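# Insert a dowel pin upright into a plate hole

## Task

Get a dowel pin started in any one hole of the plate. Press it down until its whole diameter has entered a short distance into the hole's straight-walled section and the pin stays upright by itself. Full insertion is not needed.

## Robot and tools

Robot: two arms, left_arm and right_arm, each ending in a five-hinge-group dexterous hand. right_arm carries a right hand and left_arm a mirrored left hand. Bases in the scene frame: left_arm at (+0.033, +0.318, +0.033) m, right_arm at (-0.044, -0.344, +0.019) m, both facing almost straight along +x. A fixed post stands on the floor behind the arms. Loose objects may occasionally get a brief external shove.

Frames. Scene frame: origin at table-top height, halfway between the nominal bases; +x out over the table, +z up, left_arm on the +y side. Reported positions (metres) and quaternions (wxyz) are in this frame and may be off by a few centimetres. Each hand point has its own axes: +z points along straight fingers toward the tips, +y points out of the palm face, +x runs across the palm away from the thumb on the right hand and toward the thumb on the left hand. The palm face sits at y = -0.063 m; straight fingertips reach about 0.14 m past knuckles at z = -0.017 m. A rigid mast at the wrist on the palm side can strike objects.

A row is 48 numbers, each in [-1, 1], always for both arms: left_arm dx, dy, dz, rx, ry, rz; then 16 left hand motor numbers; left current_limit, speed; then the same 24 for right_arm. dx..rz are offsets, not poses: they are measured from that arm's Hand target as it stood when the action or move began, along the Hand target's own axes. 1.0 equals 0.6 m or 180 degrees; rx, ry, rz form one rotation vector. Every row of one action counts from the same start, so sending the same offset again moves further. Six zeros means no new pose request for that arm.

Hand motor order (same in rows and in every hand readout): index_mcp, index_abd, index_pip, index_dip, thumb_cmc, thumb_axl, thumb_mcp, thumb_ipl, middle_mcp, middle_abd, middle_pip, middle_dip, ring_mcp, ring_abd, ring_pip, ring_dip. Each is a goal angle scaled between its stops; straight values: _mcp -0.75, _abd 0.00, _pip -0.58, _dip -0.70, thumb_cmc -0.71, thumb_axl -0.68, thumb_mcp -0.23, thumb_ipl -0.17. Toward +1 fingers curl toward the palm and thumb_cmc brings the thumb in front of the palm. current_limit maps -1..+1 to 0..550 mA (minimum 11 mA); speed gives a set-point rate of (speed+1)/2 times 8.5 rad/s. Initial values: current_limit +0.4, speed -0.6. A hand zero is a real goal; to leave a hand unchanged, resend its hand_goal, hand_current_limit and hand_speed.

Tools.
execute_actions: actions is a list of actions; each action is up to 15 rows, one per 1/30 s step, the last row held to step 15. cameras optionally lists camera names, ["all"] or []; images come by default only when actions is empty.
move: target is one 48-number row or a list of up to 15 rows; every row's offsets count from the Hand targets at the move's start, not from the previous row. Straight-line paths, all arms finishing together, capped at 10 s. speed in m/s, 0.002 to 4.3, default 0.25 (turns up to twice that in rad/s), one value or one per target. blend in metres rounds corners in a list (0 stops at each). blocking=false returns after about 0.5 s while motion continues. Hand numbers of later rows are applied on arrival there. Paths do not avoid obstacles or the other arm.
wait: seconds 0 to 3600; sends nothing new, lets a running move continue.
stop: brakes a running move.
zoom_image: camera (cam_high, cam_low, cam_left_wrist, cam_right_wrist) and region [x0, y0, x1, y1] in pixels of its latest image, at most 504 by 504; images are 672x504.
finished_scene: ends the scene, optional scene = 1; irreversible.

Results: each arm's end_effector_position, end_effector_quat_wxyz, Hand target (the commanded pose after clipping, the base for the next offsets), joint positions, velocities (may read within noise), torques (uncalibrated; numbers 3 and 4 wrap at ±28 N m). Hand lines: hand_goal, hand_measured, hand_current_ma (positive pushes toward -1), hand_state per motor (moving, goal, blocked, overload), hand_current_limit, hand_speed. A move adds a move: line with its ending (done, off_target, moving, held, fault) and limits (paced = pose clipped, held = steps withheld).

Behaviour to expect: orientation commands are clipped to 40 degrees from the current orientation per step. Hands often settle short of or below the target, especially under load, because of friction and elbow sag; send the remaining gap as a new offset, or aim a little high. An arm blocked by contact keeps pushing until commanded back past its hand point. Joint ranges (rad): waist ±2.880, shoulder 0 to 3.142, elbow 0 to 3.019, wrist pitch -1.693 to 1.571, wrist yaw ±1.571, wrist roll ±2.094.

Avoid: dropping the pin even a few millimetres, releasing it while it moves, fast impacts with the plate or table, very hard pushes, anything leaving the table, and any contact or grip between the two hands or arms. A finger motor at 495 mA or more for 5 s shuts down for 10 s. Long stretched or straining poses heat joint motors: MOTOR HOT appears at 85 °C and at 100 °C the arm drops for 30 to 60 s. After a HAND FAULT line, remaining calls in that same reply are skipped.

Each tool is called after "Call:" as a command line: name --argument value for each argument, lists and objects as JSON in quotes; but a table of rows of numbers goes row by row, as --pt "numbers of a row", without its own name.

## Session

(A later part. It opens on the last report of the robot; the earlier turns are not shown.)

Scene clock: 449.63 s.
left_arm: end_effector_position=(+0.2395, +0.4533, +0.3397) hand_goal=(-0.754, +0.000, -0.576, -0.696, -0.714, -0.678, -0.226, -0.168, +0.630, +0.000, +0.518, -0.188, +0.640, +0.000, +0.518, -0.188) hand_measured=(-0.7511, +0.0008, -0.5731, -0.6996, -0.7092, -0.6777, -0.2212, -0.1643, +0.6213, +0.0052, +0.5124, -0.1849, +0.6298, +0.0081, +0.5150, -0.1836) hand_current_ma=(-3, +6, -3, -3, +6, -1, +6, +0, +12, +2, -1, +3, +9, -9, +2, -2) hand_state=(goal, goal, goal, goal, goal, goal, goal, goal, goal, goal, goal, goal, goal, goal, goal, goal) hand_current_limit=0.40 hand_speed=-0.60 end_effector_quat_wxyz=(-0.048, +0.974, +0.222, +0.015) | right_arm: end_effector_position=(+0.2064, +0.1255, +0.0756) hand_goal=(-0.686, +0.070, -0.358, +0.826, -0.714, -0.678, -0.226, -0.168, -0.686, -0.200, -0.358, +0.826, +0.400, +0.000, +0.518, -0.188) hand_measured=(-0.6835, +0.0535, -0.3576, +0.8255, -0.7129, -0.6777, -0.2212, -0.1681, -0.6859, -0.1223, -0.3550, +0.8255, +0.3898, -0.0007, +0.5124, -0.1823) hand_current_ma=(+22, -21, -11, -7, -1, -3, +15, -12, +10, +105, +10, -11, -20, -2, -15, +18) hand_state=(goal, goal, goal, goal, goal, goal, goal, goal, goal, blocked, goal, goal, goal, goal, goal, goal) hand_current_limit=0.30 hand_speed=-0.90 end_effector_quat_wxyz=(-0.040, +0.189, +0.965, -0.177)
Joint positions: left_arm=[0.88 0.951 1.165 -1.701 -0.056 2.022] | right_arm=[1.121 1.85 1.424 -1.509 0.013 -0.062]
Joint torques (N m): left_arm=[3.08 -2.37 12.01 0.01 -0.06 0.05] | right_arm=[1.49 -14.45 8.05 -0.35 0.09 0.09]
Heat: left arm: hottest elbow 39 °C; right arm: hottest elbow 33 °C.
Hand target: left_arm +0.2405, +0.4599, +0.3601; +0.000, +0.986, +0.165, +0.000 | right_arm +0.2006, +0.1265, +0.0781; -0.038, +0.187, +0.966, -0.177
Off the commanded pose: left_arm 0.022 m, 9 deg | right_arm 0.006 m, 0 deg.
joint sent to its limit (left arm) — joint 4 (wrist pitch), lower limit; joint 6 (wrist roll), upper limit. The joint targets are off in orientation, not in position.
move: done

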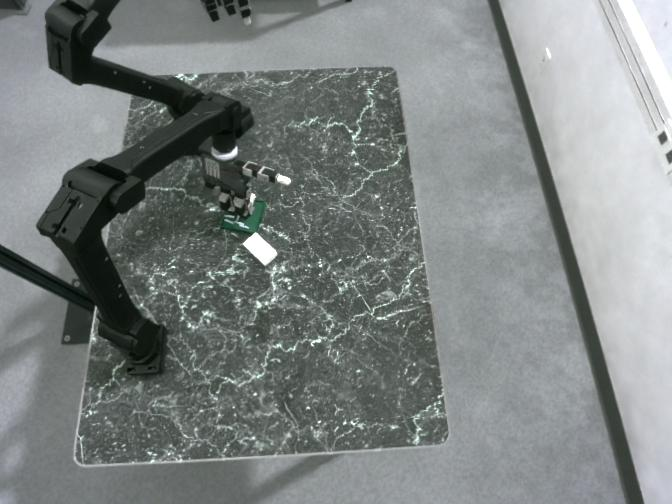

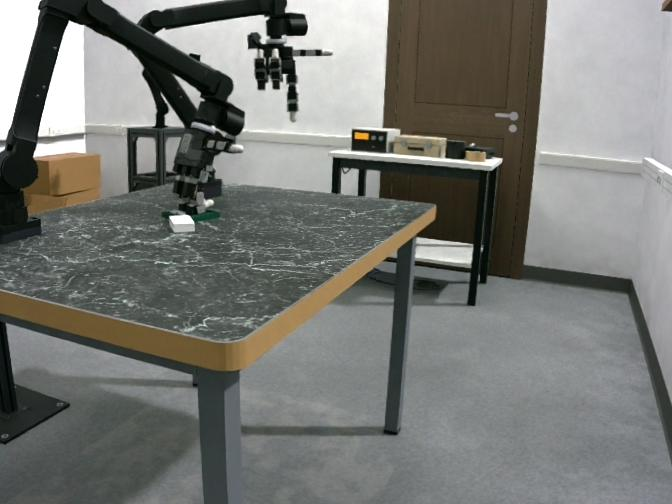

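Call:
move --pt "0 0 0 0 0 0 -0.754 0 -0.576 -0.696 -0.714 -0.678 -0.226 -0.168 0.63 0 0.518 -0.188 0.64 0 0.518 -0.188 0.4 -0.6 0 0 0 0 0 0 -0.685 -0.055 -0.358 0.826 -0.714 -0.678 -0.226 -0.168 -0.685 -0.05 -0.358 0.826 0.4 0 0.518 -0.188 0.3 -0.8" --pt "0 0 0 0 0 0 -0.754 0 -0.576 -0.696 -0.714 -0.678 -0.226 -0.168 0.63 0 0.518 -0.188 0.64 0 0.518 -0.188 0.4 -0.6 0 -0.0125 0.0047 0 0 0 -0.685 -0.055 -0.358 0.826 -0.714 -0.678 -0.226 -0.168 -0.685 -0.05 -0.358 0.826 0.4 0 0.518 -0.188 0.3 -0.8" --speed 0.02 --cameras '["cam_high","cam_low"]'

Call:
zoom_image --camera "cam_high" --region '[224, 198, 252, 226]'

Call:
zoom_image --camera "cam_low" --region '[165, 190, 205, 220]'

Scene clock: 452.20 s.
left_arm: end_effector_position=(+0.2395, +0.4533, +0.3397) hand_goal=(-0.754, +0.000, -0.576, -0.696, -0.714, -0.678, -0.226, -0.168, +0.630, +0.000, +0.518, -0.188, +0.640, +0.000, +0.518, -0.188) hand_measured=(-0.7511, +0.0023, -0.5731, -0.6996, -0.7092, -0.6777, -0.2212, -0.1633, +0.6213, +0.0066, +0.5124, -0.1849, +0.6298, +0.0081, +0.5150, -0.1836) hand_current_ma=(+4, +8, -6, -13, -1, -1, +3, -2, +9, +4, -8, -3, +10, -10, +10, -6) hand_state=(goal, goal, goal, goal, goal, goal, goal, goal, goal, goal, goal, goal, goal, goal, goal, goal) hand_current_limit=0.40 hand_speed=-0.60 end_effector_quat_wxyz=(-0.048, +0.974, +0.222, +0.015) | right_arm: end_effector_position=(+0.2022, +0.1167, +0.0739) hand_goal=(-0.686, -0.056, -0.358, +0.826, -0.714, -0.678, -0.226, -0.168, -0.686, -0.050, -0.358, +0.826, +0.400, +0.000, +0.518, -0.188) hand_measured=(-0.6823, -0.0505, -0.3563, +0.8242, -0.7129, -0.6767, -0.2212, -0.1681, -0.6799, -0.0476, -0.3550, +0.8255, +0.3874, -0.0007, +0.5124, -0.1823) hand_current_ma=(+13, +13, -8, -10, +3, +0, +4, -9, +24, +18, +7, -2, -17, -13, -12, +22) hand_state=(goal, goal, goal, goal, goal, goal, goal, goal, goal, goal, goal, goal, goal, goal, goal, goal) hand_current_limit=0.30 hand_speed=-0.80 end_effector_quat_wxyz=(-0.041, +0.189, +0.964, -0.182)
Joint positions: left_arm=[0.88 0.951 1.165 -1.701 -0.056 2.022] | right_arm=[1.121 1.836 1.398 -1.509 0.013 -0.062]
Joint torques (N m): left_arm=[3.14 -2.32 12 0.01 -0.05 0.04] | right_arm=[0.67 -14.74 7.87 -0.18 0.08 0.11]
Heat: left arm: hottest elbow 39 °C; right arm: hottest elbow 33 °C.
Hand target: left_arm +0.2405, +0.4599, +0.3601; +0.000, +0.986, +0.165, +0.000 | right_arm +0.1976, +0.1190, +0.0780; -0.038, +0.187, +0.966, -0.177
Off the commanded pose: left_arm 0.022 m, 9 deg | right_arm 0.007 m, 1 deg.
joint sent to its limit (left arm) — joint 4 (wrist pitch), lower limit; joint 6 (wrist roll), upper limit. The joint targets are off in orientation, not in position.
move: done

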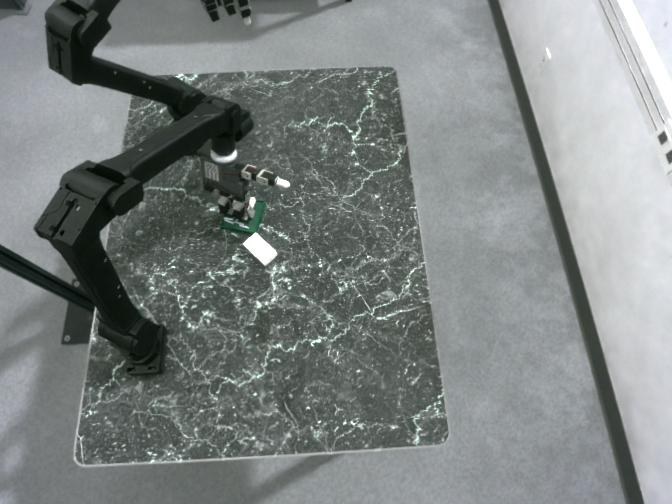

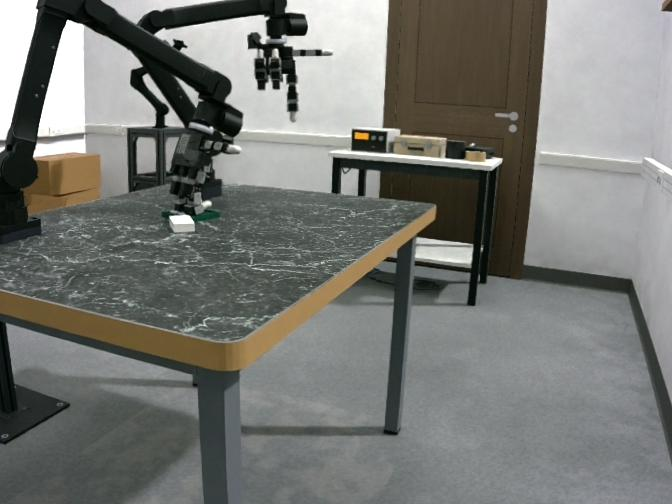

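Scaled by 18.000 from the camera's image (finer frame: 960x720).

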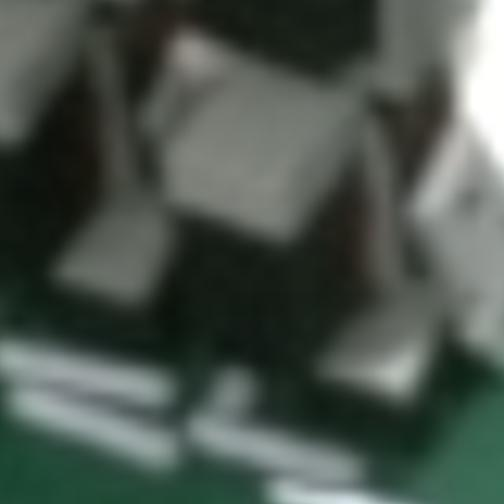

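Scaled by 12.600 from the camera's image (finer frame: 960x720).

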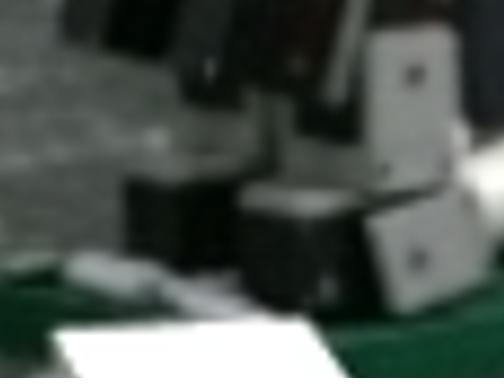

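Call:
move --pt "0 0 0 0 0 0 -0.754 0 -0.576 -0.696 -0.714 -0.678 -0.226 -0.168 0.63 0 0.518 -0.188 0.64 0 0.518 -0.188 0.4 -0.6 0 0 0 0 0 0 -0.685 -0.01 -0.358 0.826 -0.714 -0.678 -0.226 -0.168 -0.685 -0.10 -0.358 0.826 0.4 0 0.518 -0.188 0.3 -0.9" --pt "0 0 0 0 0 0 -0.754 0 -0.576 -0.696 -0.714 -0.678 -0.226 -0.168 0.63 0 0.518 -0.188 0.64 0 0.518 -0.188 0.4 -0.6 0 0 0 0 0 0 -0.685 0.06 -0.358 0.826 -0.714 -0.678 -0.226 -0.168 -0.685 -0.17 -0.358 0.826 0.4 0 0.518 -0.188 0.3 -0.9" --speed 0.02 --cameras '["cam_high","cam_low"]'

Call:
zoom_image --camera "cam_high" --region '[224, 198, 252, 226]'

Scene clock: 453.50 s.
left_arm: end_effector_position=(+0.2395, +0.4533, +0.3397) hand_goal=(-0.754, +0.000, -0.576, -0.696, -0.714, -0.678, -0.226, -0.168, +0.630, +0.000, +0.518, -0.188, +0.640, +0.000, +0.518, -0.188) hand_measured=(-0.7511, +0.0008, -0.5731, -0.6996, -0.7092, -0.6777, -0.2212, -0.1643, +0.6201, +0.0066, +0.5124, -0.1836, +0.6298, +0.0081, +0.5150, -0.1836) hand_current_ma=(-1, +3, -5, -10, +9, +2, +7, +1, +9, +2, -6, +0, +9, -1, +5, -9) hand_state=(goal, goal, goal, goal, goal, goal, goal, goal, goal, goal, goal, goal, goal, goal, goal, goal) hand_current_limit=0.40 hand_speed=-0.60 end_effector_quat_wxyz=(-0.048, +0.974, +0.222, +0.015) | right_arm: end_effector_position=(+0.2022, +0.1168, +0.0743) hand_goal=(-0.686, +0.060, -0.358, +0.826, -0.714, -0.678, -0.226, -0.168, -0.686, -0.170, -0.358, +0.826, +0.400, +0.000, +0.518, -0.188) hand_measured=(-0.6823, +0.0037, -0.3601, +0.8255, -0.7117, -0.6767, -0.2212, -0.1681, -0.6799, -0.0754, -0.3563, +0.8255, +0.3886, -0.0021, +0.5150, -0.1811) hand_current_ma=(+18, -70, -10, -17, -2, -15, +10, -14, +22, +127, +6, -11, -21, -12, -12, +16) hand_state=(goal, blocked, goal, goal, goal, goal, goal, goal, goal, blocked, goal, goal, goal, goal, goal, goal) hand_current_limit=0.30 hand_speed=-0.90 end_effector_quat_wxyz=(-0.041, +0.189, +0.964, -0.182)
Joint positions: left_arm=[0.88 0.951 1.165 -1.701 -0.056 2.022] | right_arm=[1.121 1.835 1.398 -1.509 0.013 -0.062]
Joint torques (N m): left_arm=[3.19 -2.37 11.97 0.01 -0.05 0.04] | right_arm=[1.03 -14.74 7.79 -0.13 0.09 0.13]
Heat: left arm: hottest elbow 39 °C; right arm: hottest elbow 32 °C.
Hand target: left_arm +0.2405, +0.4599, +0.3601; +0.000, +0.986, +0.165, +0.000 | right_arm +0.1976, +0.1190, +0.0780; -0.038, +0.187, +0.966, -0.177
Off the commanded pose: left_arm 0.022 m, 9 deg | right_arm 0.006 m, 1 deg.
joint sent to its limit (left arm) — joint 4 (wrist pitch), lower limit; joint 6 (wrist roll), upper limit. The joint targets are off in orientation, not in position.
move: done

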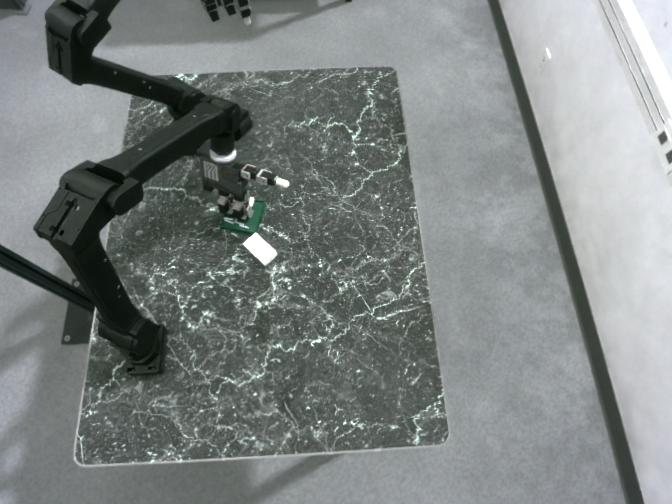

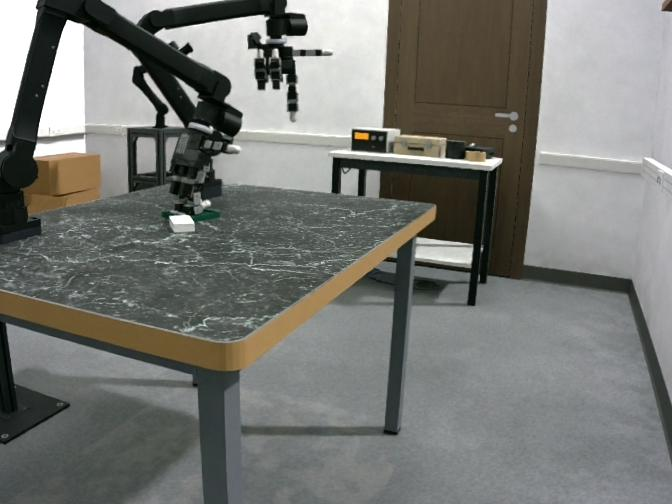

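Scaled by 18.000 from the camera's image (finer frame: 960x720).

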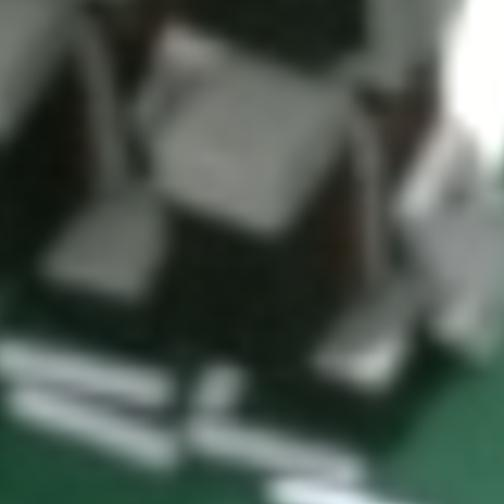

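Call:
move --pt "0 0 0 0 0 0 -0.754 0 -0.576 -0.696 -0.714 -0.678 -0.226 -0.168 0.63 0 0.518 -0.188 0.64 0 0.518 -0.188 0.4 -0.6 0 0 0 0 0 0 -0.685 0.13 -0.358 0.826 -0.714 -0.678 -0.226 -0.168 -0.685 -0.22 -0.358 0.826 0.4 0 0.518 -0.188 0.3 -0.9" --pt "0 0 0 0 0 0 -0.754 0 -0.576 -0.696 -0.714 -0.678 -0.226 -0.168 0.63 0 0.518 -0.188 0.64 0 0.518 -0.188 0.4 -0.6 -0.0015 -0.0113 -0.0761 0 0 0 -0.685 0.13 -0.358 0.826 -0.714 -0.678 -0.226 -0.168 -0.685 -0.22 -0.358 0.826 0.4 0 0.518 -0.188 0.3 -0.9" --speed 0.03 --cameras '["cam_high","cam_low"]'

Call:
zoom_image --camera "cam_high" --region '[222, 190, 254, 222]'

Call:
zoom_image --camera "cam_low" --region '[165, 180, 211, 216]'

Scene clock: 456.37 s.
left_arm: end_effector_position=(+0.2395, +0.4533, +0.3397) hand_goal=(-0.754, +0.000, -0.576, -0.696, -0.714, -0.678, -0.226, -0.168, +0.630, +0.000, +0.518, -0.188, +0.640, +0.000, +0.518, -0.188) hand_measured=(-0.7511, +0.0008, -0.5744, -0.6996, -0.7092, -0.6777, -0.2212, -0.1643, +0.6213, +0.0066, +0.5124, -0.1836, +0.6298, +0.0081, +0.5150, -0.1836) hand_current_ma=(+2, +6, -7, -6, +0, +4, +6, +2, +8, +8, -3, -2, +11, -10, +0, -5) hand_state=(goal, goal, goal, goal, goal, goal, goal, goal, goal, goal, goal, goal, goal, goal, goal, goal) hand_current_limit=0.40 hand_speed=-0.60 end_effector_quat_wxyz=(-0.048, +0.974, +0.222, +0.015) | right_arm: end_effector_position=(+0.2010, +0.1143, +0.1005) hand_goal=(-0.686, +0.130, -0.358, +0.826, -0.714, -0.678, -0.226, -0.168, -0.686, -0.220, -0.358, +0.826, +0.400, +0.000, +0.518, -0.188) hand_measured=(-0.6811, +0.0052, -0.3601, +0.8255, -0.7117, -0.6777, -0.2212, -0.1672, -0.6811, -0.0769, -0.3550, +0.8255, +0.3898, -0.0007, +0.5137, -0.1823) hand_current_ma=(+6, -160, -17, -14, -7, -5, +9, -9, +19, +201, +11, -4, -8, -12, -7, +26) hand_state=(goal, blocked, goal, goal, goal, goal, goal, goal, goal, blocked, goal, goal, goal, goal, goal, goal) hand_current_limit=0.30 hand_speed=-0.90 end_effector_quat_wxyz=(-0.045, +0.188, +0.961, -0.197)
Joint positions: left_arm=[0.88 0.951 1.165 -1.701 -0.056 2.022] | right_arm=[1.121 1.822 1.452 -1.607 0.013 -0.062]
Joint torques (N m): left_arm=[3.14 -2.37 12 0.02 -0.04 0.05] | right_arm=[0.97 -15.09 11.66 -0.84 0.12 0.07]
Heat: left arm: hottest elbow 39 °C; right arm: hottest elbow 32 °C.
Hand target: left_arm +0.2405, +0.4599, +0.3601; +0.000, +0.986, +0.165, +0.000 | right_arm +0.2024, +0.1278, +0.1232; -0.038, +0.187, +0.966, -0.177
Off the commanded pose: left_arm 0.022 m, 9 deg | right_arm 0.026 m, 2 deg.
joint sent to its limit (left arm) — joint 4 (wrist pitch), lower limit; joint 6 (wrist roll), upper limit. The joint targets are off in orientation, not in position.
move: off_target (right_arm)

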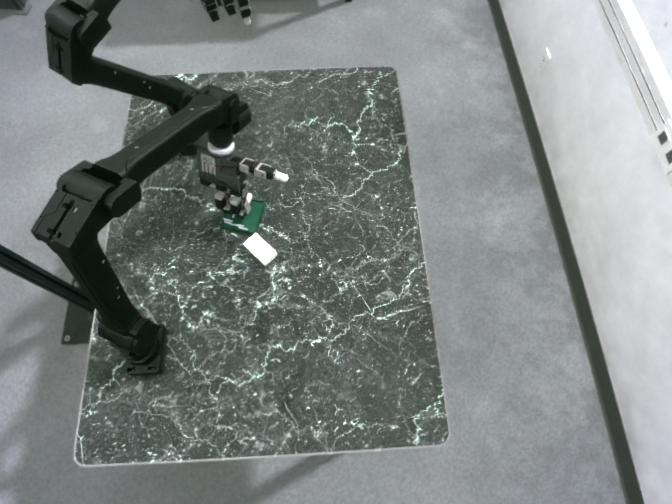

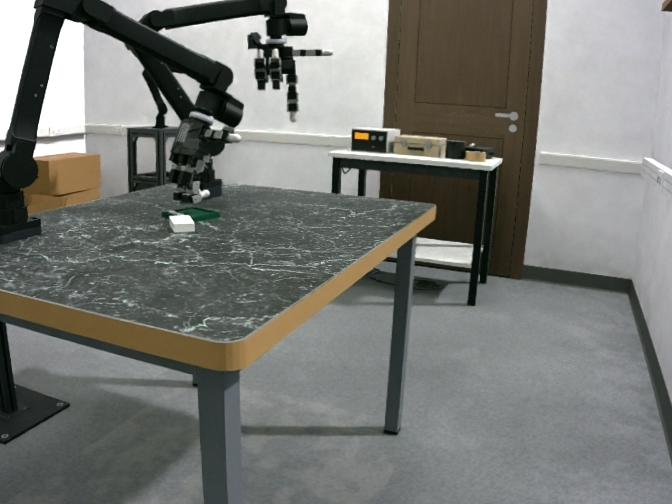

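Scaled by 15.750 from the camera's image (finer frame: 960x720).

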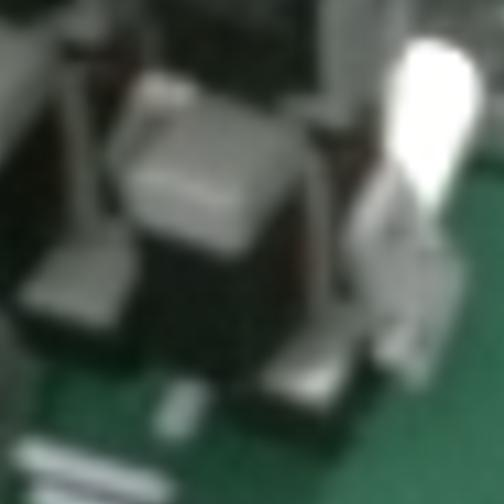

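Scaled by 10.957 from the camera's image (finer frame: 960x720).

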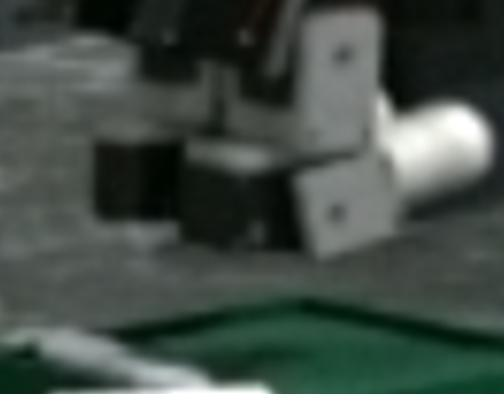

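Call:
move --pt "0 0 0 0 0 0 -0.754 0 -0.576 -0.696 -0.714 -0.678 -0.226 -0.168 0.63 0 0.518 -0.188 0.64 0 0.518 -0.188 0.4 -0.6 -0.0331 -0.2569 -0.2719 0 0 0 -0.685 0.13 -0.358 0.826 -0.714 -0.678 -0.226 -0.168 -0.685 -0.22 -0.358 0.826 0.4 0 0.518 -0.188 0.3 -0.9" --pt "0 0 0 0 0 0 -0.754 0 -0.576 -0.696 -0.714 -0.678 -0.226 -0.168 0.63 0 0.518 -0.188 0.64 0 0.518 -0.188 0.4 -0.6 -0.1542 -0.4308 -0.2601 -0.4951 0.02 -0.0517 -0.685 0.13 -0.358 0.826 -0.714 -0.678 -0.226 -0.168 -0.685 -0.22 -0.358 0.826 0.4 0 0.518 -0.188 0.3 -0.9" --speed 0.12 --cameras '["all"]'

Call:
zoom_image --camera "cam_high" --region '[200, 170, 300, 270]'

Call:
zoom_image --camera "cam_low" --region '[130, 80, 230, 180]'

Scene clock: 465.83 s.
left_arm: end_effector_position=(+0.2395, +0.4533, +0.3397) hand_goal=(-0.754, +0.000, -0.576, -0.696, -0.714, -0.678, -0.226, -0.168, +0.630, +0.000, +0.518, -0.188, +0.640, +0.000, +0.518, -0.188) hand_measured=(-0.7498, +0.0008, -0.5731, -0.6996, -0.7092, -0.6767, -0.2222, -0.1643, +0.6201, +0.0066, +0.5124, -0.1836, +0.6298, +0.0081, +0.5150, -0.1836) hand_current_ma=(-1, +4, -3, -3, +6, -1, +7, -3, +8, -1, -14, -1, +11, -5, +4, -1) hand_state=(goal, goal, goal, goal, goal, goal, goal, goal, goal, goal, goal, goal, goal, goal, goal, goal) hand_current_limit=0.40 hand_speed=-0.60 end_effector_quat_wxyz=(-0.048, +0.974, +0.222, +0.015) | right_arm: end_effector_position=(+0.2168, -0.0757, +0.3522) hand_goal=(-0.686, +0.130, -0.358, +0.826, -0.714, -0.678, -0.226, -0.168, -0.686, -0.220, -0.358, +0.826, +0.400, +0.000, +0.518, -0.188) hand_measured=(-0.7004, +0.0052, -0.3601, +0.8255, -0.7255, -0.6767, -0.2212, -0.1681, -0.6956, -0.0783, -0.3601, +0.8267, +0.3898, -0.0007, +0.5201, -0.1811) hand_current_ma=(-16, -160, -11, -7, -23, -4, +3, -5, -12, +191, -8, -8, -29, -19, -1, +27) hand_state=(goal, blocked, goal, goal, goal, goal, goal, goal, goal, blocked, goal, goal, goal, goal, goal, goal) hand_current_limit=0.30 hand_speed=-0.90 end_effector_quat_wxyz=(+0.052, +0.093, +0.827, +0.552)
Joint positions: left_arm=[0.88 0.951 1.165 -1.701 -0.056 2.022] | right_arm=[0.409 0.708 0.543 -0.464 -0.856 -0.485]
Joint torques (N m): left_arm=[3.14 -2.26 11.99 0.02 -0.05 0.04] | right_arm=[-0.32 -2.73 11.48 2.29 -0.6 0.08]
Heat: left arm: hottest elbow 39 °C; right arm: hottest elbow 33 °C.
Hand target: left_arm +0.2405, +0.4599, +0.3601; +0.000, +0.986, +0.165, +0.000 | right_arm +0.2200, -0.0798, +0.3607; +0.064, +0.093, +0.821, +0.559
Off the commanded pose: left_arm 0.022 m, 9 deg | right_arm 0.010 m, 2 deg.
joint sent to its limit (left arm) — joint 4 (wrist pitch), lower limit; joint 6 (wrist roll), upper limit. The joint targets are off in orientation, not in position.
move: done

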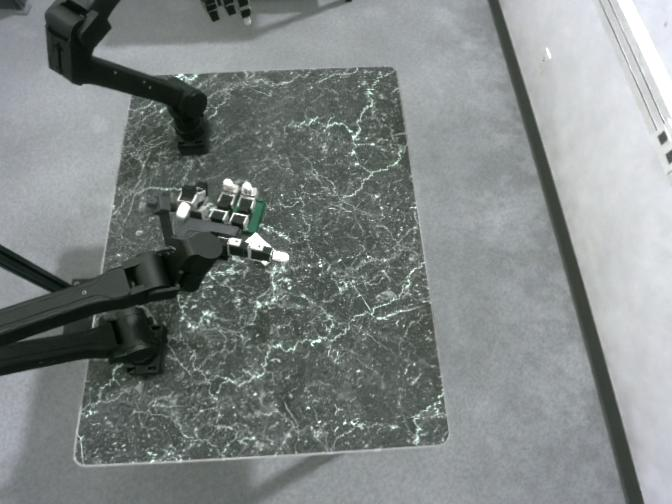

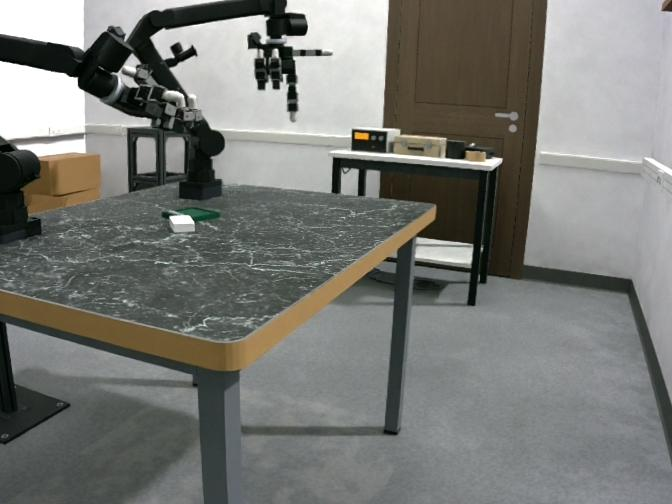

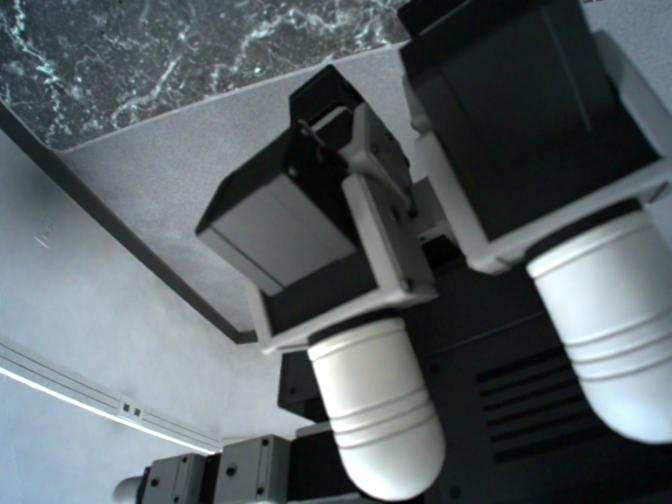

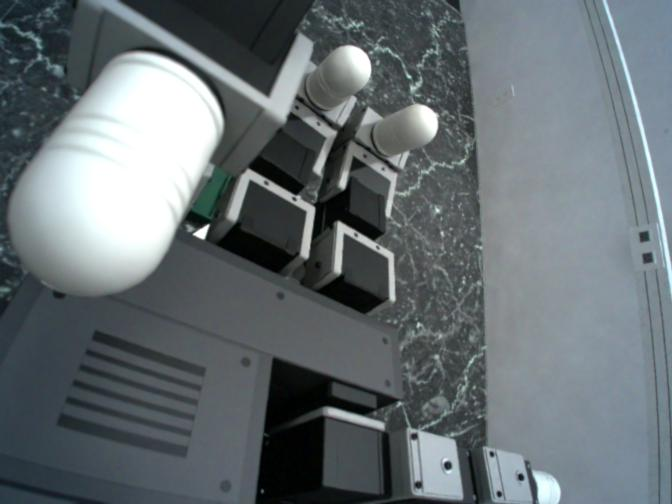

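Scaled by 5.040 from the camera's image (finer frame: 960x720).

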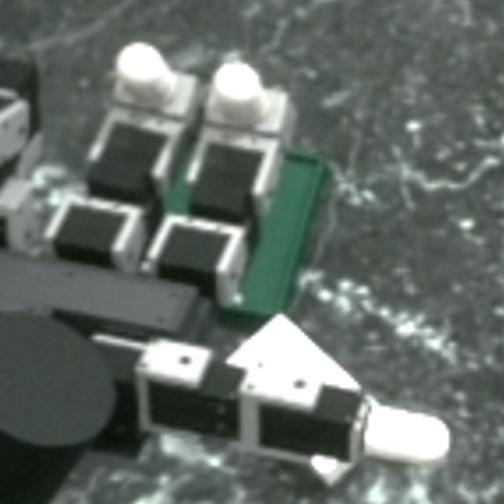

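Scaled by 5.040 from the camera's image (finer frame: 960x720).

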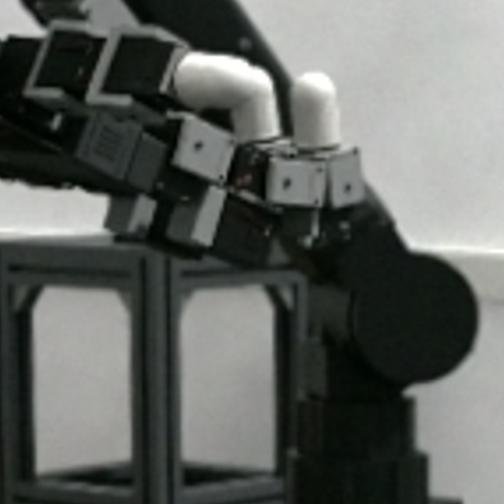

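Call:
move --target '[0,0,0,0,0,0,-0.754,0,-0.576,-0.696,-0.714,-0.678,-0.226,-0.168,0.63,0,0.518,-0.188,0.64,0,0.518,-0.188,0.4,-0.6,-0.0753,-0.3118,0.0071,0,0,0,-0.685,0.13,-0.358,0.826,-0.714,-0.678,-0.226,-0.168,-0.685,-0.22,-0.358,0.826,0.4,0,0.518,-0.188,0.3,-0.9]' --speed 0.1 --cameras '["all"]'

Call:
zoom_image --camera "cam_high" --region '[210, 190, 310, 290]'

Call:
zoom_image --camera "cam_low" --region '[110, 130, 230, 250]'

Scene clock: 469.77 s.
left_arm: end_effector_position=(+0.2395, +0.4533, +0.3397) hand_goal=(-0.754, +0.000, -0.576, -0.696, -0.714, -0.678, -0.226, -0.168, +0.630, +0.000, +0.518, -0.188, +0.640, +0.000, +0.518, -0.188) hand_measured=(-0.7511, +0.0023, -0.5744, -0.6996, -0.7092, -0.6777, -0.2212, -0.1643, +0.6213, +0.0052, +0.5124, -0.1836, +0.6298, +0.0066, +0.5150, -0.1836) hand_current_ma=(-3, +5, -10, -12, +2, +8, +2, +3, +3, +8, -16, +3, +4, -5, +2, -6) hand_state=(goal, goal, goal, goal, goal, goal, goal, goal, goal, goal, goal, goal, goal, goal, goal, goal) hand_current_limit=0.40 hand_speed=-0.60 end_effector_quat_wxyz=(-0.048, +0.974, +0.222, +0.015) | right_arm: end_effector_position=(+0.2449, -0.1493, +0.1835) hand_goal=(-0.686, +0.130, -0.358, +0.826, -0.714, -0.678, -0.226, -0.168, -0.686, -0.220, -0.358, +0.826, +0.400, +0.000, +0.518, -0.188) hand_measured=(-0.7028, +0.0066, -0.3601, +0.8255, -0.7267, -0.6777, -0.2212, -0.1681, -0.6968, -0.0783, -0.3614, +0.8255, +0.3886, -0.0021, +0.5201, -0.1823) hand_current_ma=(-21, -162, -4, -4, -28, -7, +0, -4, -17, +198, -4, -11, -25, -8, -3, +20) hand_state=(goal, blocked, goal, goal, goal, goal, goal, goal, goal, blocked, goal, goal, goal, goal, goal, goal) hand_current_limit=0.30 hand_speed=-0.90 end_effector_quat_wxyz=(+0.053, +0.095, +0.823, +0.557)
Joint positions: left_arm=[0.88 0.951 1.165 -1.701 -0.056 2.022] | right_arm=[0.056 1.182 0.303 -0.115 -1.11 -0.924]
Joint torques (N m): left_arm=[3.14 -2.43 11.96 0.01 -0.05 0.05] | right_arm=[-0.91 -2.84 7.71 1.69 -0.94 -0.16]
Heat: left arm: hottest elbow 39 °C; right arm: hottest elbow 33 °C.
Hand target: left_arm +0.2405, +0.4599, +0.3601; +0.000, +0.986, +0.165, +0.000 | right_arm +0.2497, -0.1530, +0.1850; +0.064, +0.093, +0.822, +0.559
Off the commanded pose: left_arm 0.022 m, 9 deg | right_arm 0.006 m, 1 deg.
joint sent to its limit (left arm) — joint 4 (wrist pitch), lower limit; joint 6 (wrist roll), upper limit. The joint targets are off in orientation, not in position.
move: done

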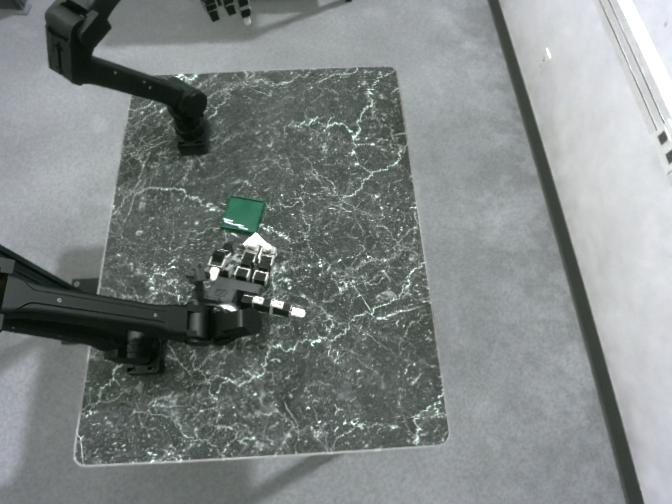

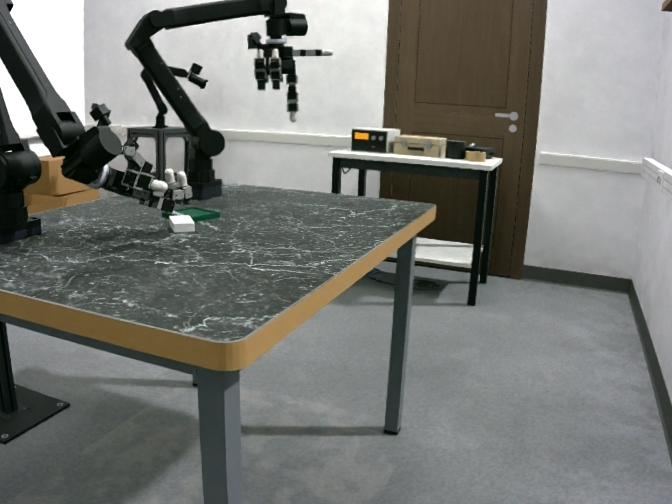

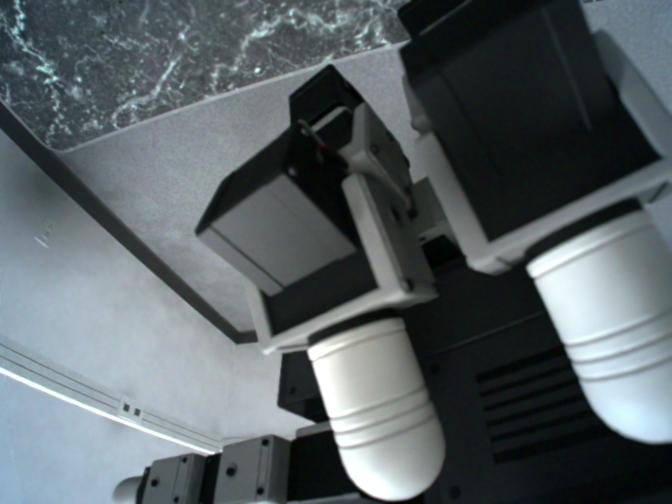

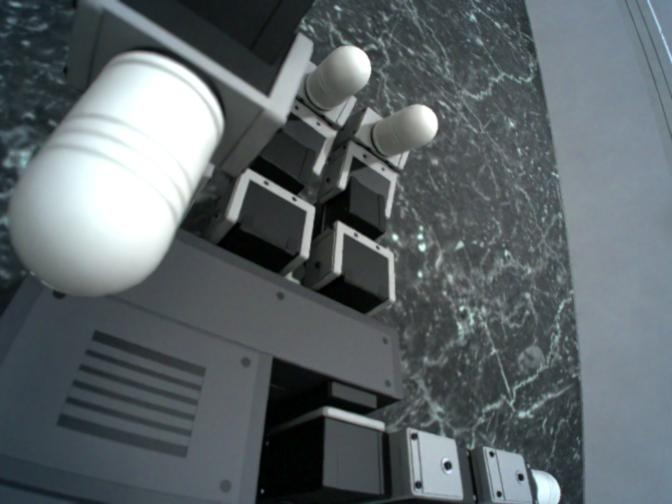

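Scaled by 5.040 from the camera's image (finer frame: 960x720).

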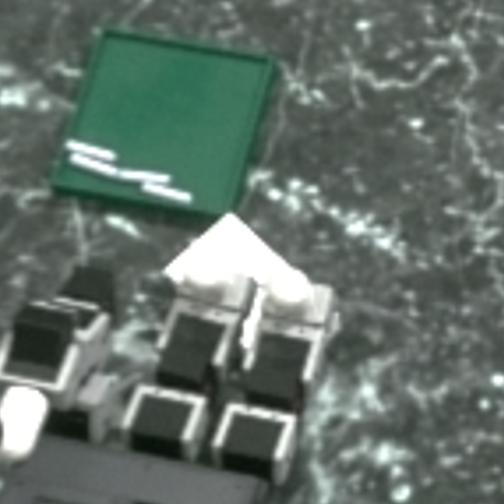

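Scaled by 4.200 from the camera's image (finer frame: 960x720).

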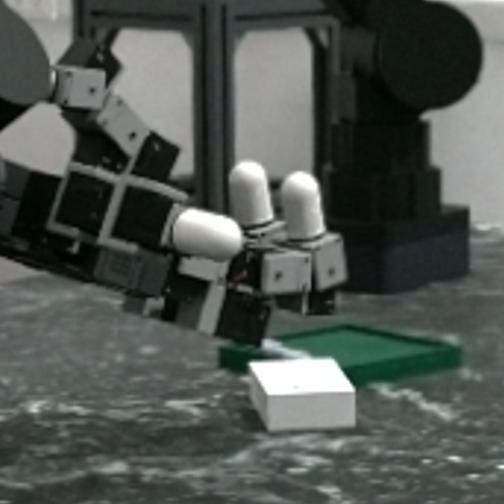

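Call:
zoom_image --camera "cam_low" --region '[155, 178, 205, 234]'

Call:
zoom_image --camera "cam_high" --region '[236, 228, 280, 272]'

Scaled by 9.000 from the camera's image (finer frame: 960x720).

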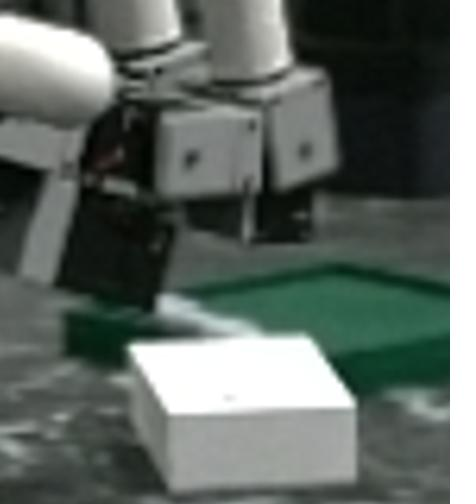

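Scaled by 11.455 from the camera's image (finer frame: 960x720).

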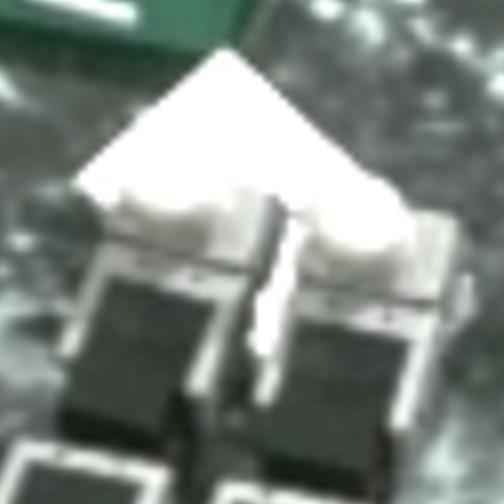

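Call:
move --pt "0 0 0 0 0 0 -0.754 0 -0.576 -0.696 -0.714 -0.678 -0.226 -0.168 0.63 0 0.518 -0.188 0.64 0 0.518 -0.188 0.4 -0.6 0 0.1472 -0.0578 0 0 0 -0.685 0.13 -0.358 0.826 -0.714 -0.678 -0.226 -0.168 -0.685 -0.22 -0.358 0.826 0.4 0 0.518 -0.188 0.3 -0.9" --pt "0 0 0 0 0 0 -0.754 0 -0.576 -0.696 -0.714 -0.678 -0.226 -0.168 0.63 0 0.518 -0.188 0.64 0 0.518 -0.188 0.4 -0.6 0.0533 0.151 -0.0487 0.0004 -0.2118 0.0832 -0.685 0.13 -0.358 0.826 -0.714 -0.678 -0.226 -0.168 -0.685 -0.22 -0.358 0.826 0.4 0 0.518 -0.188 0.3 -0.9" --pt "0 0 0 0 0 0 -0.754 0 -0.576 -0.696 -0.714 -0.678 -0.226 -0.168 0.63 0 0.518 -0.188 0.64 0 0.518 -0.188 0.4 -0.6 0.09 0.1788 0.022 0.0008 -0.4236 0.1664 -0.685 0.13 -0.358 0.826 -0.714 -0.678 -0.226 -0.168 -0.685 -0.22 -0.358 0.826 0.4 0 0.518 -0.188 0.3 -0.9" --speed 0.12 --blend '[0.02,0.02,0]' --cameras '["all"]'

Call:
zoom_image --camera "cam_low" --region '[120, 100, 230, 240]'

Scene clock: 480.83 s.
left_arm: end_effector_position=(+0.2395, +0.4533, +0.3397) hand_goal=(-0.754, +0.000, -0.576, -0.696, -0.714, -0.678, -0.226, -0.168, +0.630, +0.000, +0.518, -0.188, +0.640, +0.000, +0.518, -0.188) hand_measured=(-0.7511, +0.0008, -0.5731, -0.6996, -0.7092, -0.6767, -0.2212, -0.1643, +0.6213, +0.0052, +0.5137, -0.1849, +0.6298, +0.0066, +0.5150, -0.1836) hand_current_ma=(-5, +0, -9, -1, +0, +7, +2, +7, +3, -1, -16, -5, +7, -8, -2, -2) hand_state=(goal, goal, goal, goal, goal, goal, goal, goal, goal, goal, goal, goal, goal, goal, goal, goal) hand_current_limit=0.40 hand_speed=-0.60 end_effector_quat_wxyz=(-0.048, +0.974, +0.222, +0.015) | right_arm: end_effector_position=(+0.2096, -0.1049, +0.2692) hand_goal=(-0.686, +0.130, -0.358, +0.826, -0.714, -0.678, -0.226, -0.168, -0.686, -0.220, -0.358, +0.826, +0.400, +0.000, +0.518, -0.188) hand_measured=(-0.7016, +0.0066, -0.3601, +0.8255, -0.7255, -0.6777, -0.2212, -0.1672, -0.6968, -0.0769, -0.3614, +0.8255, +0.3886, -0.0007, +0.5201, -0.1823) hand_current_ma=(-25, -167, -9, -14, -24, -8, +8, -8, -11, +194, -3, +0, -28, -3, -1, +15) hand_state=(goal, blocked, goal, goal, goal, goal, goal, goal, goal, blocked, goal, goal, goal, goal, goal, goal) hand_current_limit=0.30 hand_speed=-0.90 end_effector_quat_wxyz=(+0.424, +0.607, +0.562, +0.369)
Joint positions: left_arm=[0.88 0.951 1.165 -1.701 -0.056 2.022] | right_arm=[1.35 1.185 0.628 -0.733 1.178 1.236]
Joint torques (N m): left_arm=[3.08 -2.37 12.01 0.02 -0.05 0.05] | right_arm=[1.14 -4.78 12.3 0.13 0.97 0.03]
Heat: left arm: hottest elbow 39 °C; right arm: hottest elbow 33 °C.
Hand target: left_arm +0.2405, +0.4599, +0.3601; +0.000, +0.986, +0.165, +0.000 | right_arm +0.2086, -0.0905, +0.2798; +0.416, +0.608, +0.560, +0.380
Off the commanded pose: left_arm 0.022 m, 9 deg | right_arm 0.018 m, 2 deg.
joint sent to its limit (left arm) — joint 4 (wrist pitch), lower limit; joint 6 (wrist roll), upper limit. The joint targets are off in orientation, not in position.
move: off_target (right_arm)

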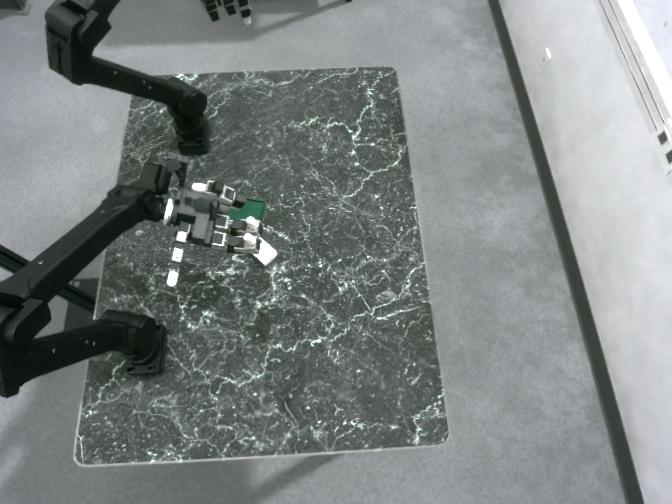

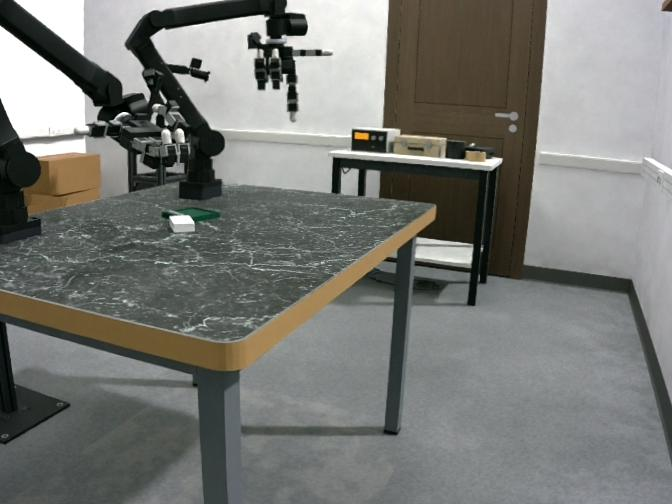

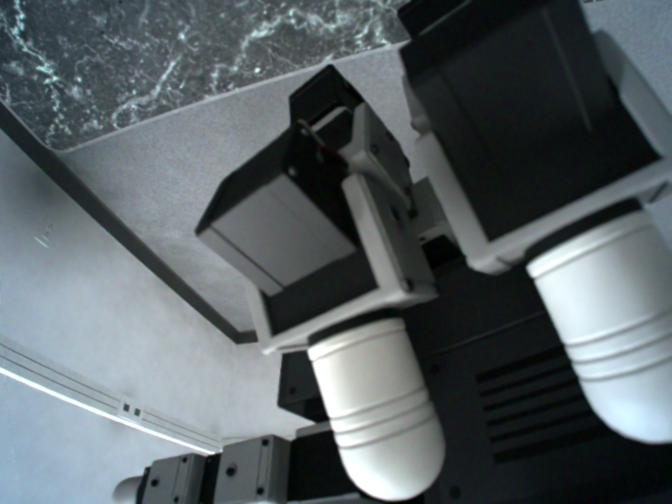

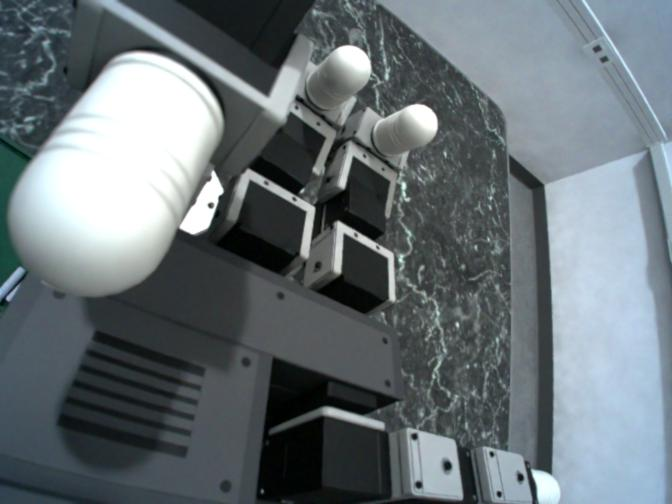

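Scaled by 3.600 from the camera's image (finer frame: 960x720).

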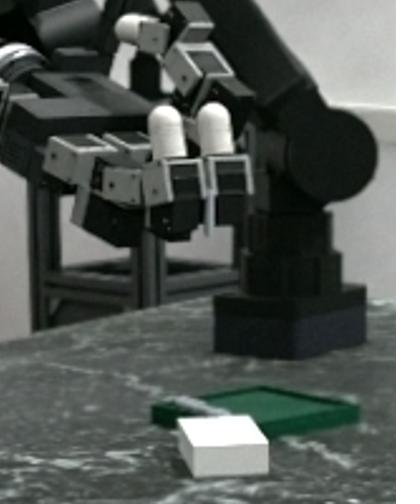

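Call:
wait --seconds 0.2 --cameras '["all"]'

Scene clock: 481.80 s.
left_arm: end_effector_position=(+0.2395, +0.4533, +0.3397) hand_goal=(-0.754, +0.000, -0.576, -0.696, -0.714, -0.678, -0.226, -0.168, +0.630, +0.000, +0.518, -0.188, +0.640, +0.000, +0.518, -0.188) hand_measured=(-0.7511, +0.0008, -0.5744, -0.6996, -0.7092, -0.6777, -0.2212, -0.1643, +0.6213, +0.0052, +0.5124, -0.1849, +0.6298, +0.0066, +0.5150, -0.1836) hand_current_ma=(-6, +8, -10, -7, +5, +4, +3, +1, +10, -2, -2, -2, +11, -9, +0, -3) hand_state=(goal, goal, goal, goal, goal, goal, goal, goal, goal, goal, goal, goal, goal, goal, goal, goal) hand_current_limit=0.40 hand_speed=-0.60 end_effector_quat_wxyz=(-0.048, +0.974, +0.222, +0.015) | right_arm: end_effector_position=(+0.2096, -0.1050, +0.2692) hand_goal=(-0.686, +0.130, -0.358, +0.826, -0.714, -0.678, -0.226, -0.168, -0.686, -0.220, -0.358, +0.826, +0.400, +0.000, +0.518, -0.188) hand_measured=(-0.7028, +0.0066, -0.3601, +0.8255, -0.7267, -0.6777, -0.2212, -0.1672, -0.6980, -0.0769, -0.3614, +0.8255, +0.3898, -0.0007, +0.5201, -0.1811) hand_current_ma=(-20, -166, -14, -15, -30, -7, +13, -12, -25, +197, -3, -3, -18, -12, -1, +25) hand_state=(goal, blocked, goal, goal, goal, goal, goal, goal, goal, blocked, goal, goal, goal, goal, goal, goal) hand_current_limit=0.30 hand_speed=-0.90 end_effector_quat_wxyz=(+0.424, +0.607, +0.562, +0.369)
Joint positions: left_arm=[0.88 0.951 1.165 -1.701 -0.056 2.022] | right_arm=[1.35 1.185 0.628 -0.733 1.178 1.237]
Joint torques (N m): left_arm=[3.19 -2.37 11.96 0.01 -0.05 0.04] | right_arm=[1.38 -4.66 12.4 0.14 0.95 0.03]
Heat: left arm: hottest elbow 39 °C; right arm: hottest elbow 33 °C.
Hand target: left_arm +0.2405, +0.4599, +0.3601; +0.000, +0.986, +0.165, +0.000 | right_arm +0.2086, -0.0905, +0.2798; +0.416, +0.608, +0.560, +0.380
Off the commanded pose: left_arm 0.022 m, 9 deg | right_arm 0.018 m, 2 deg.
wait: 0.20 s; at rest from the start

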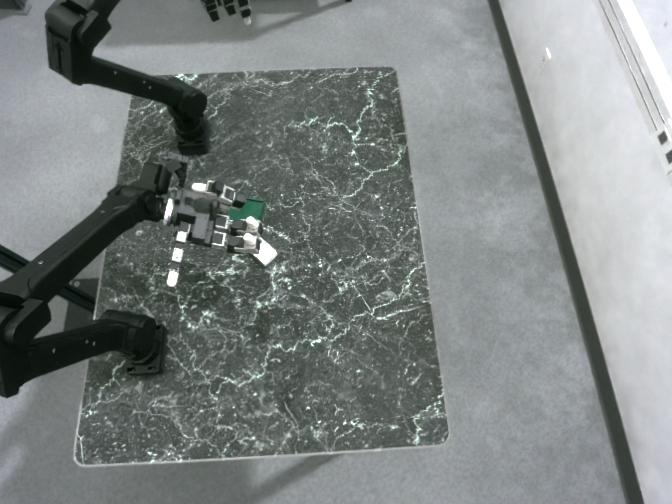

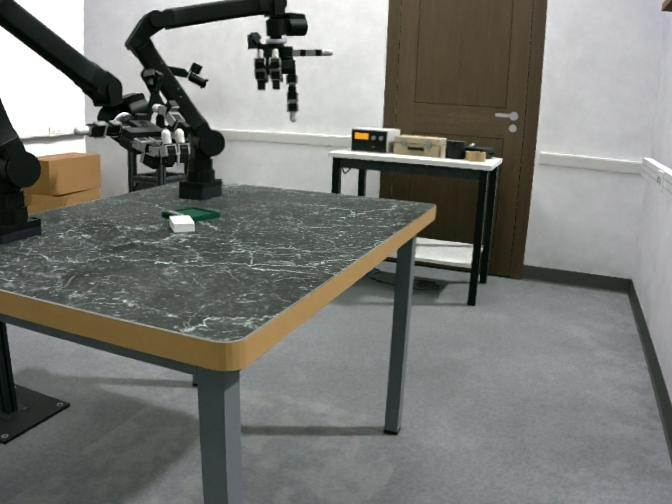

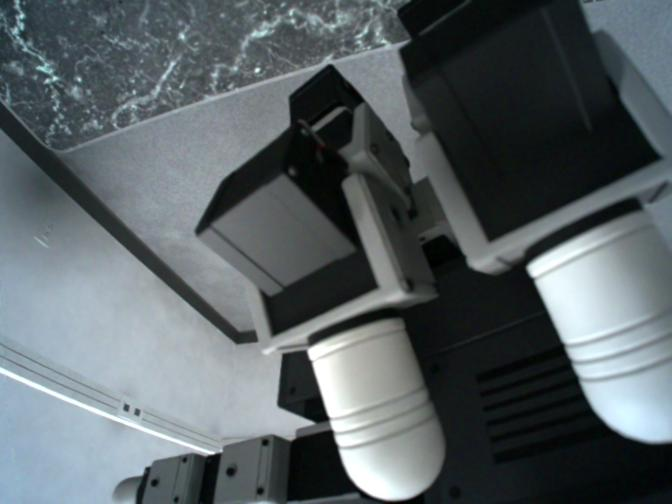

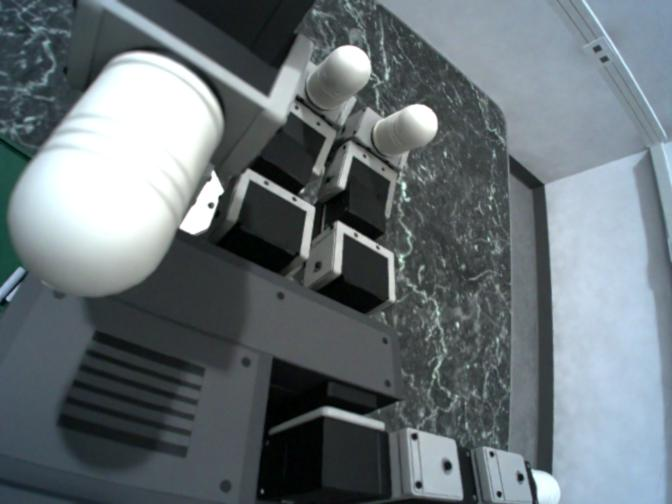

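Call:
zoom_image --camera "cam_high" --region '[220, 190, 300, 280]'

Call:
zoom_image --camera "cam_low" --region '[130, 120, 240, 245]'

Scaled by 5.600 from the camera's image (finer frame: 960x720).

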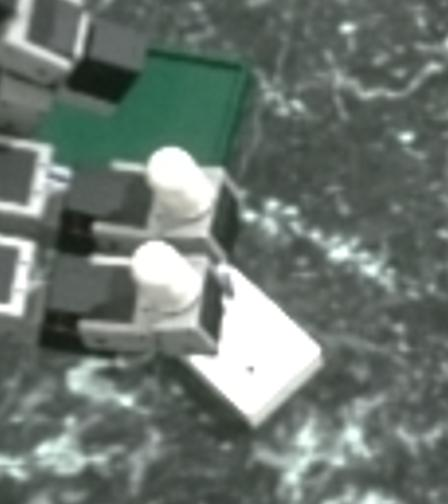

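Scaled by 4.032 from the camera's image (finer frame: 960x720).

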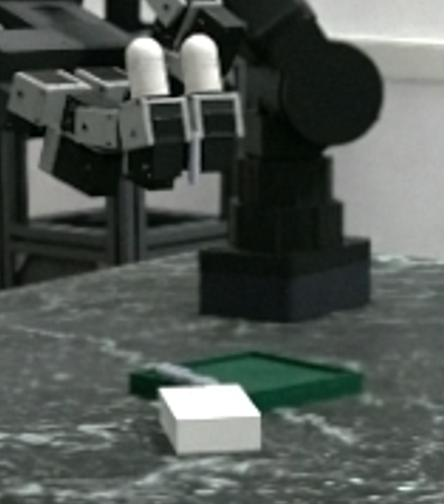

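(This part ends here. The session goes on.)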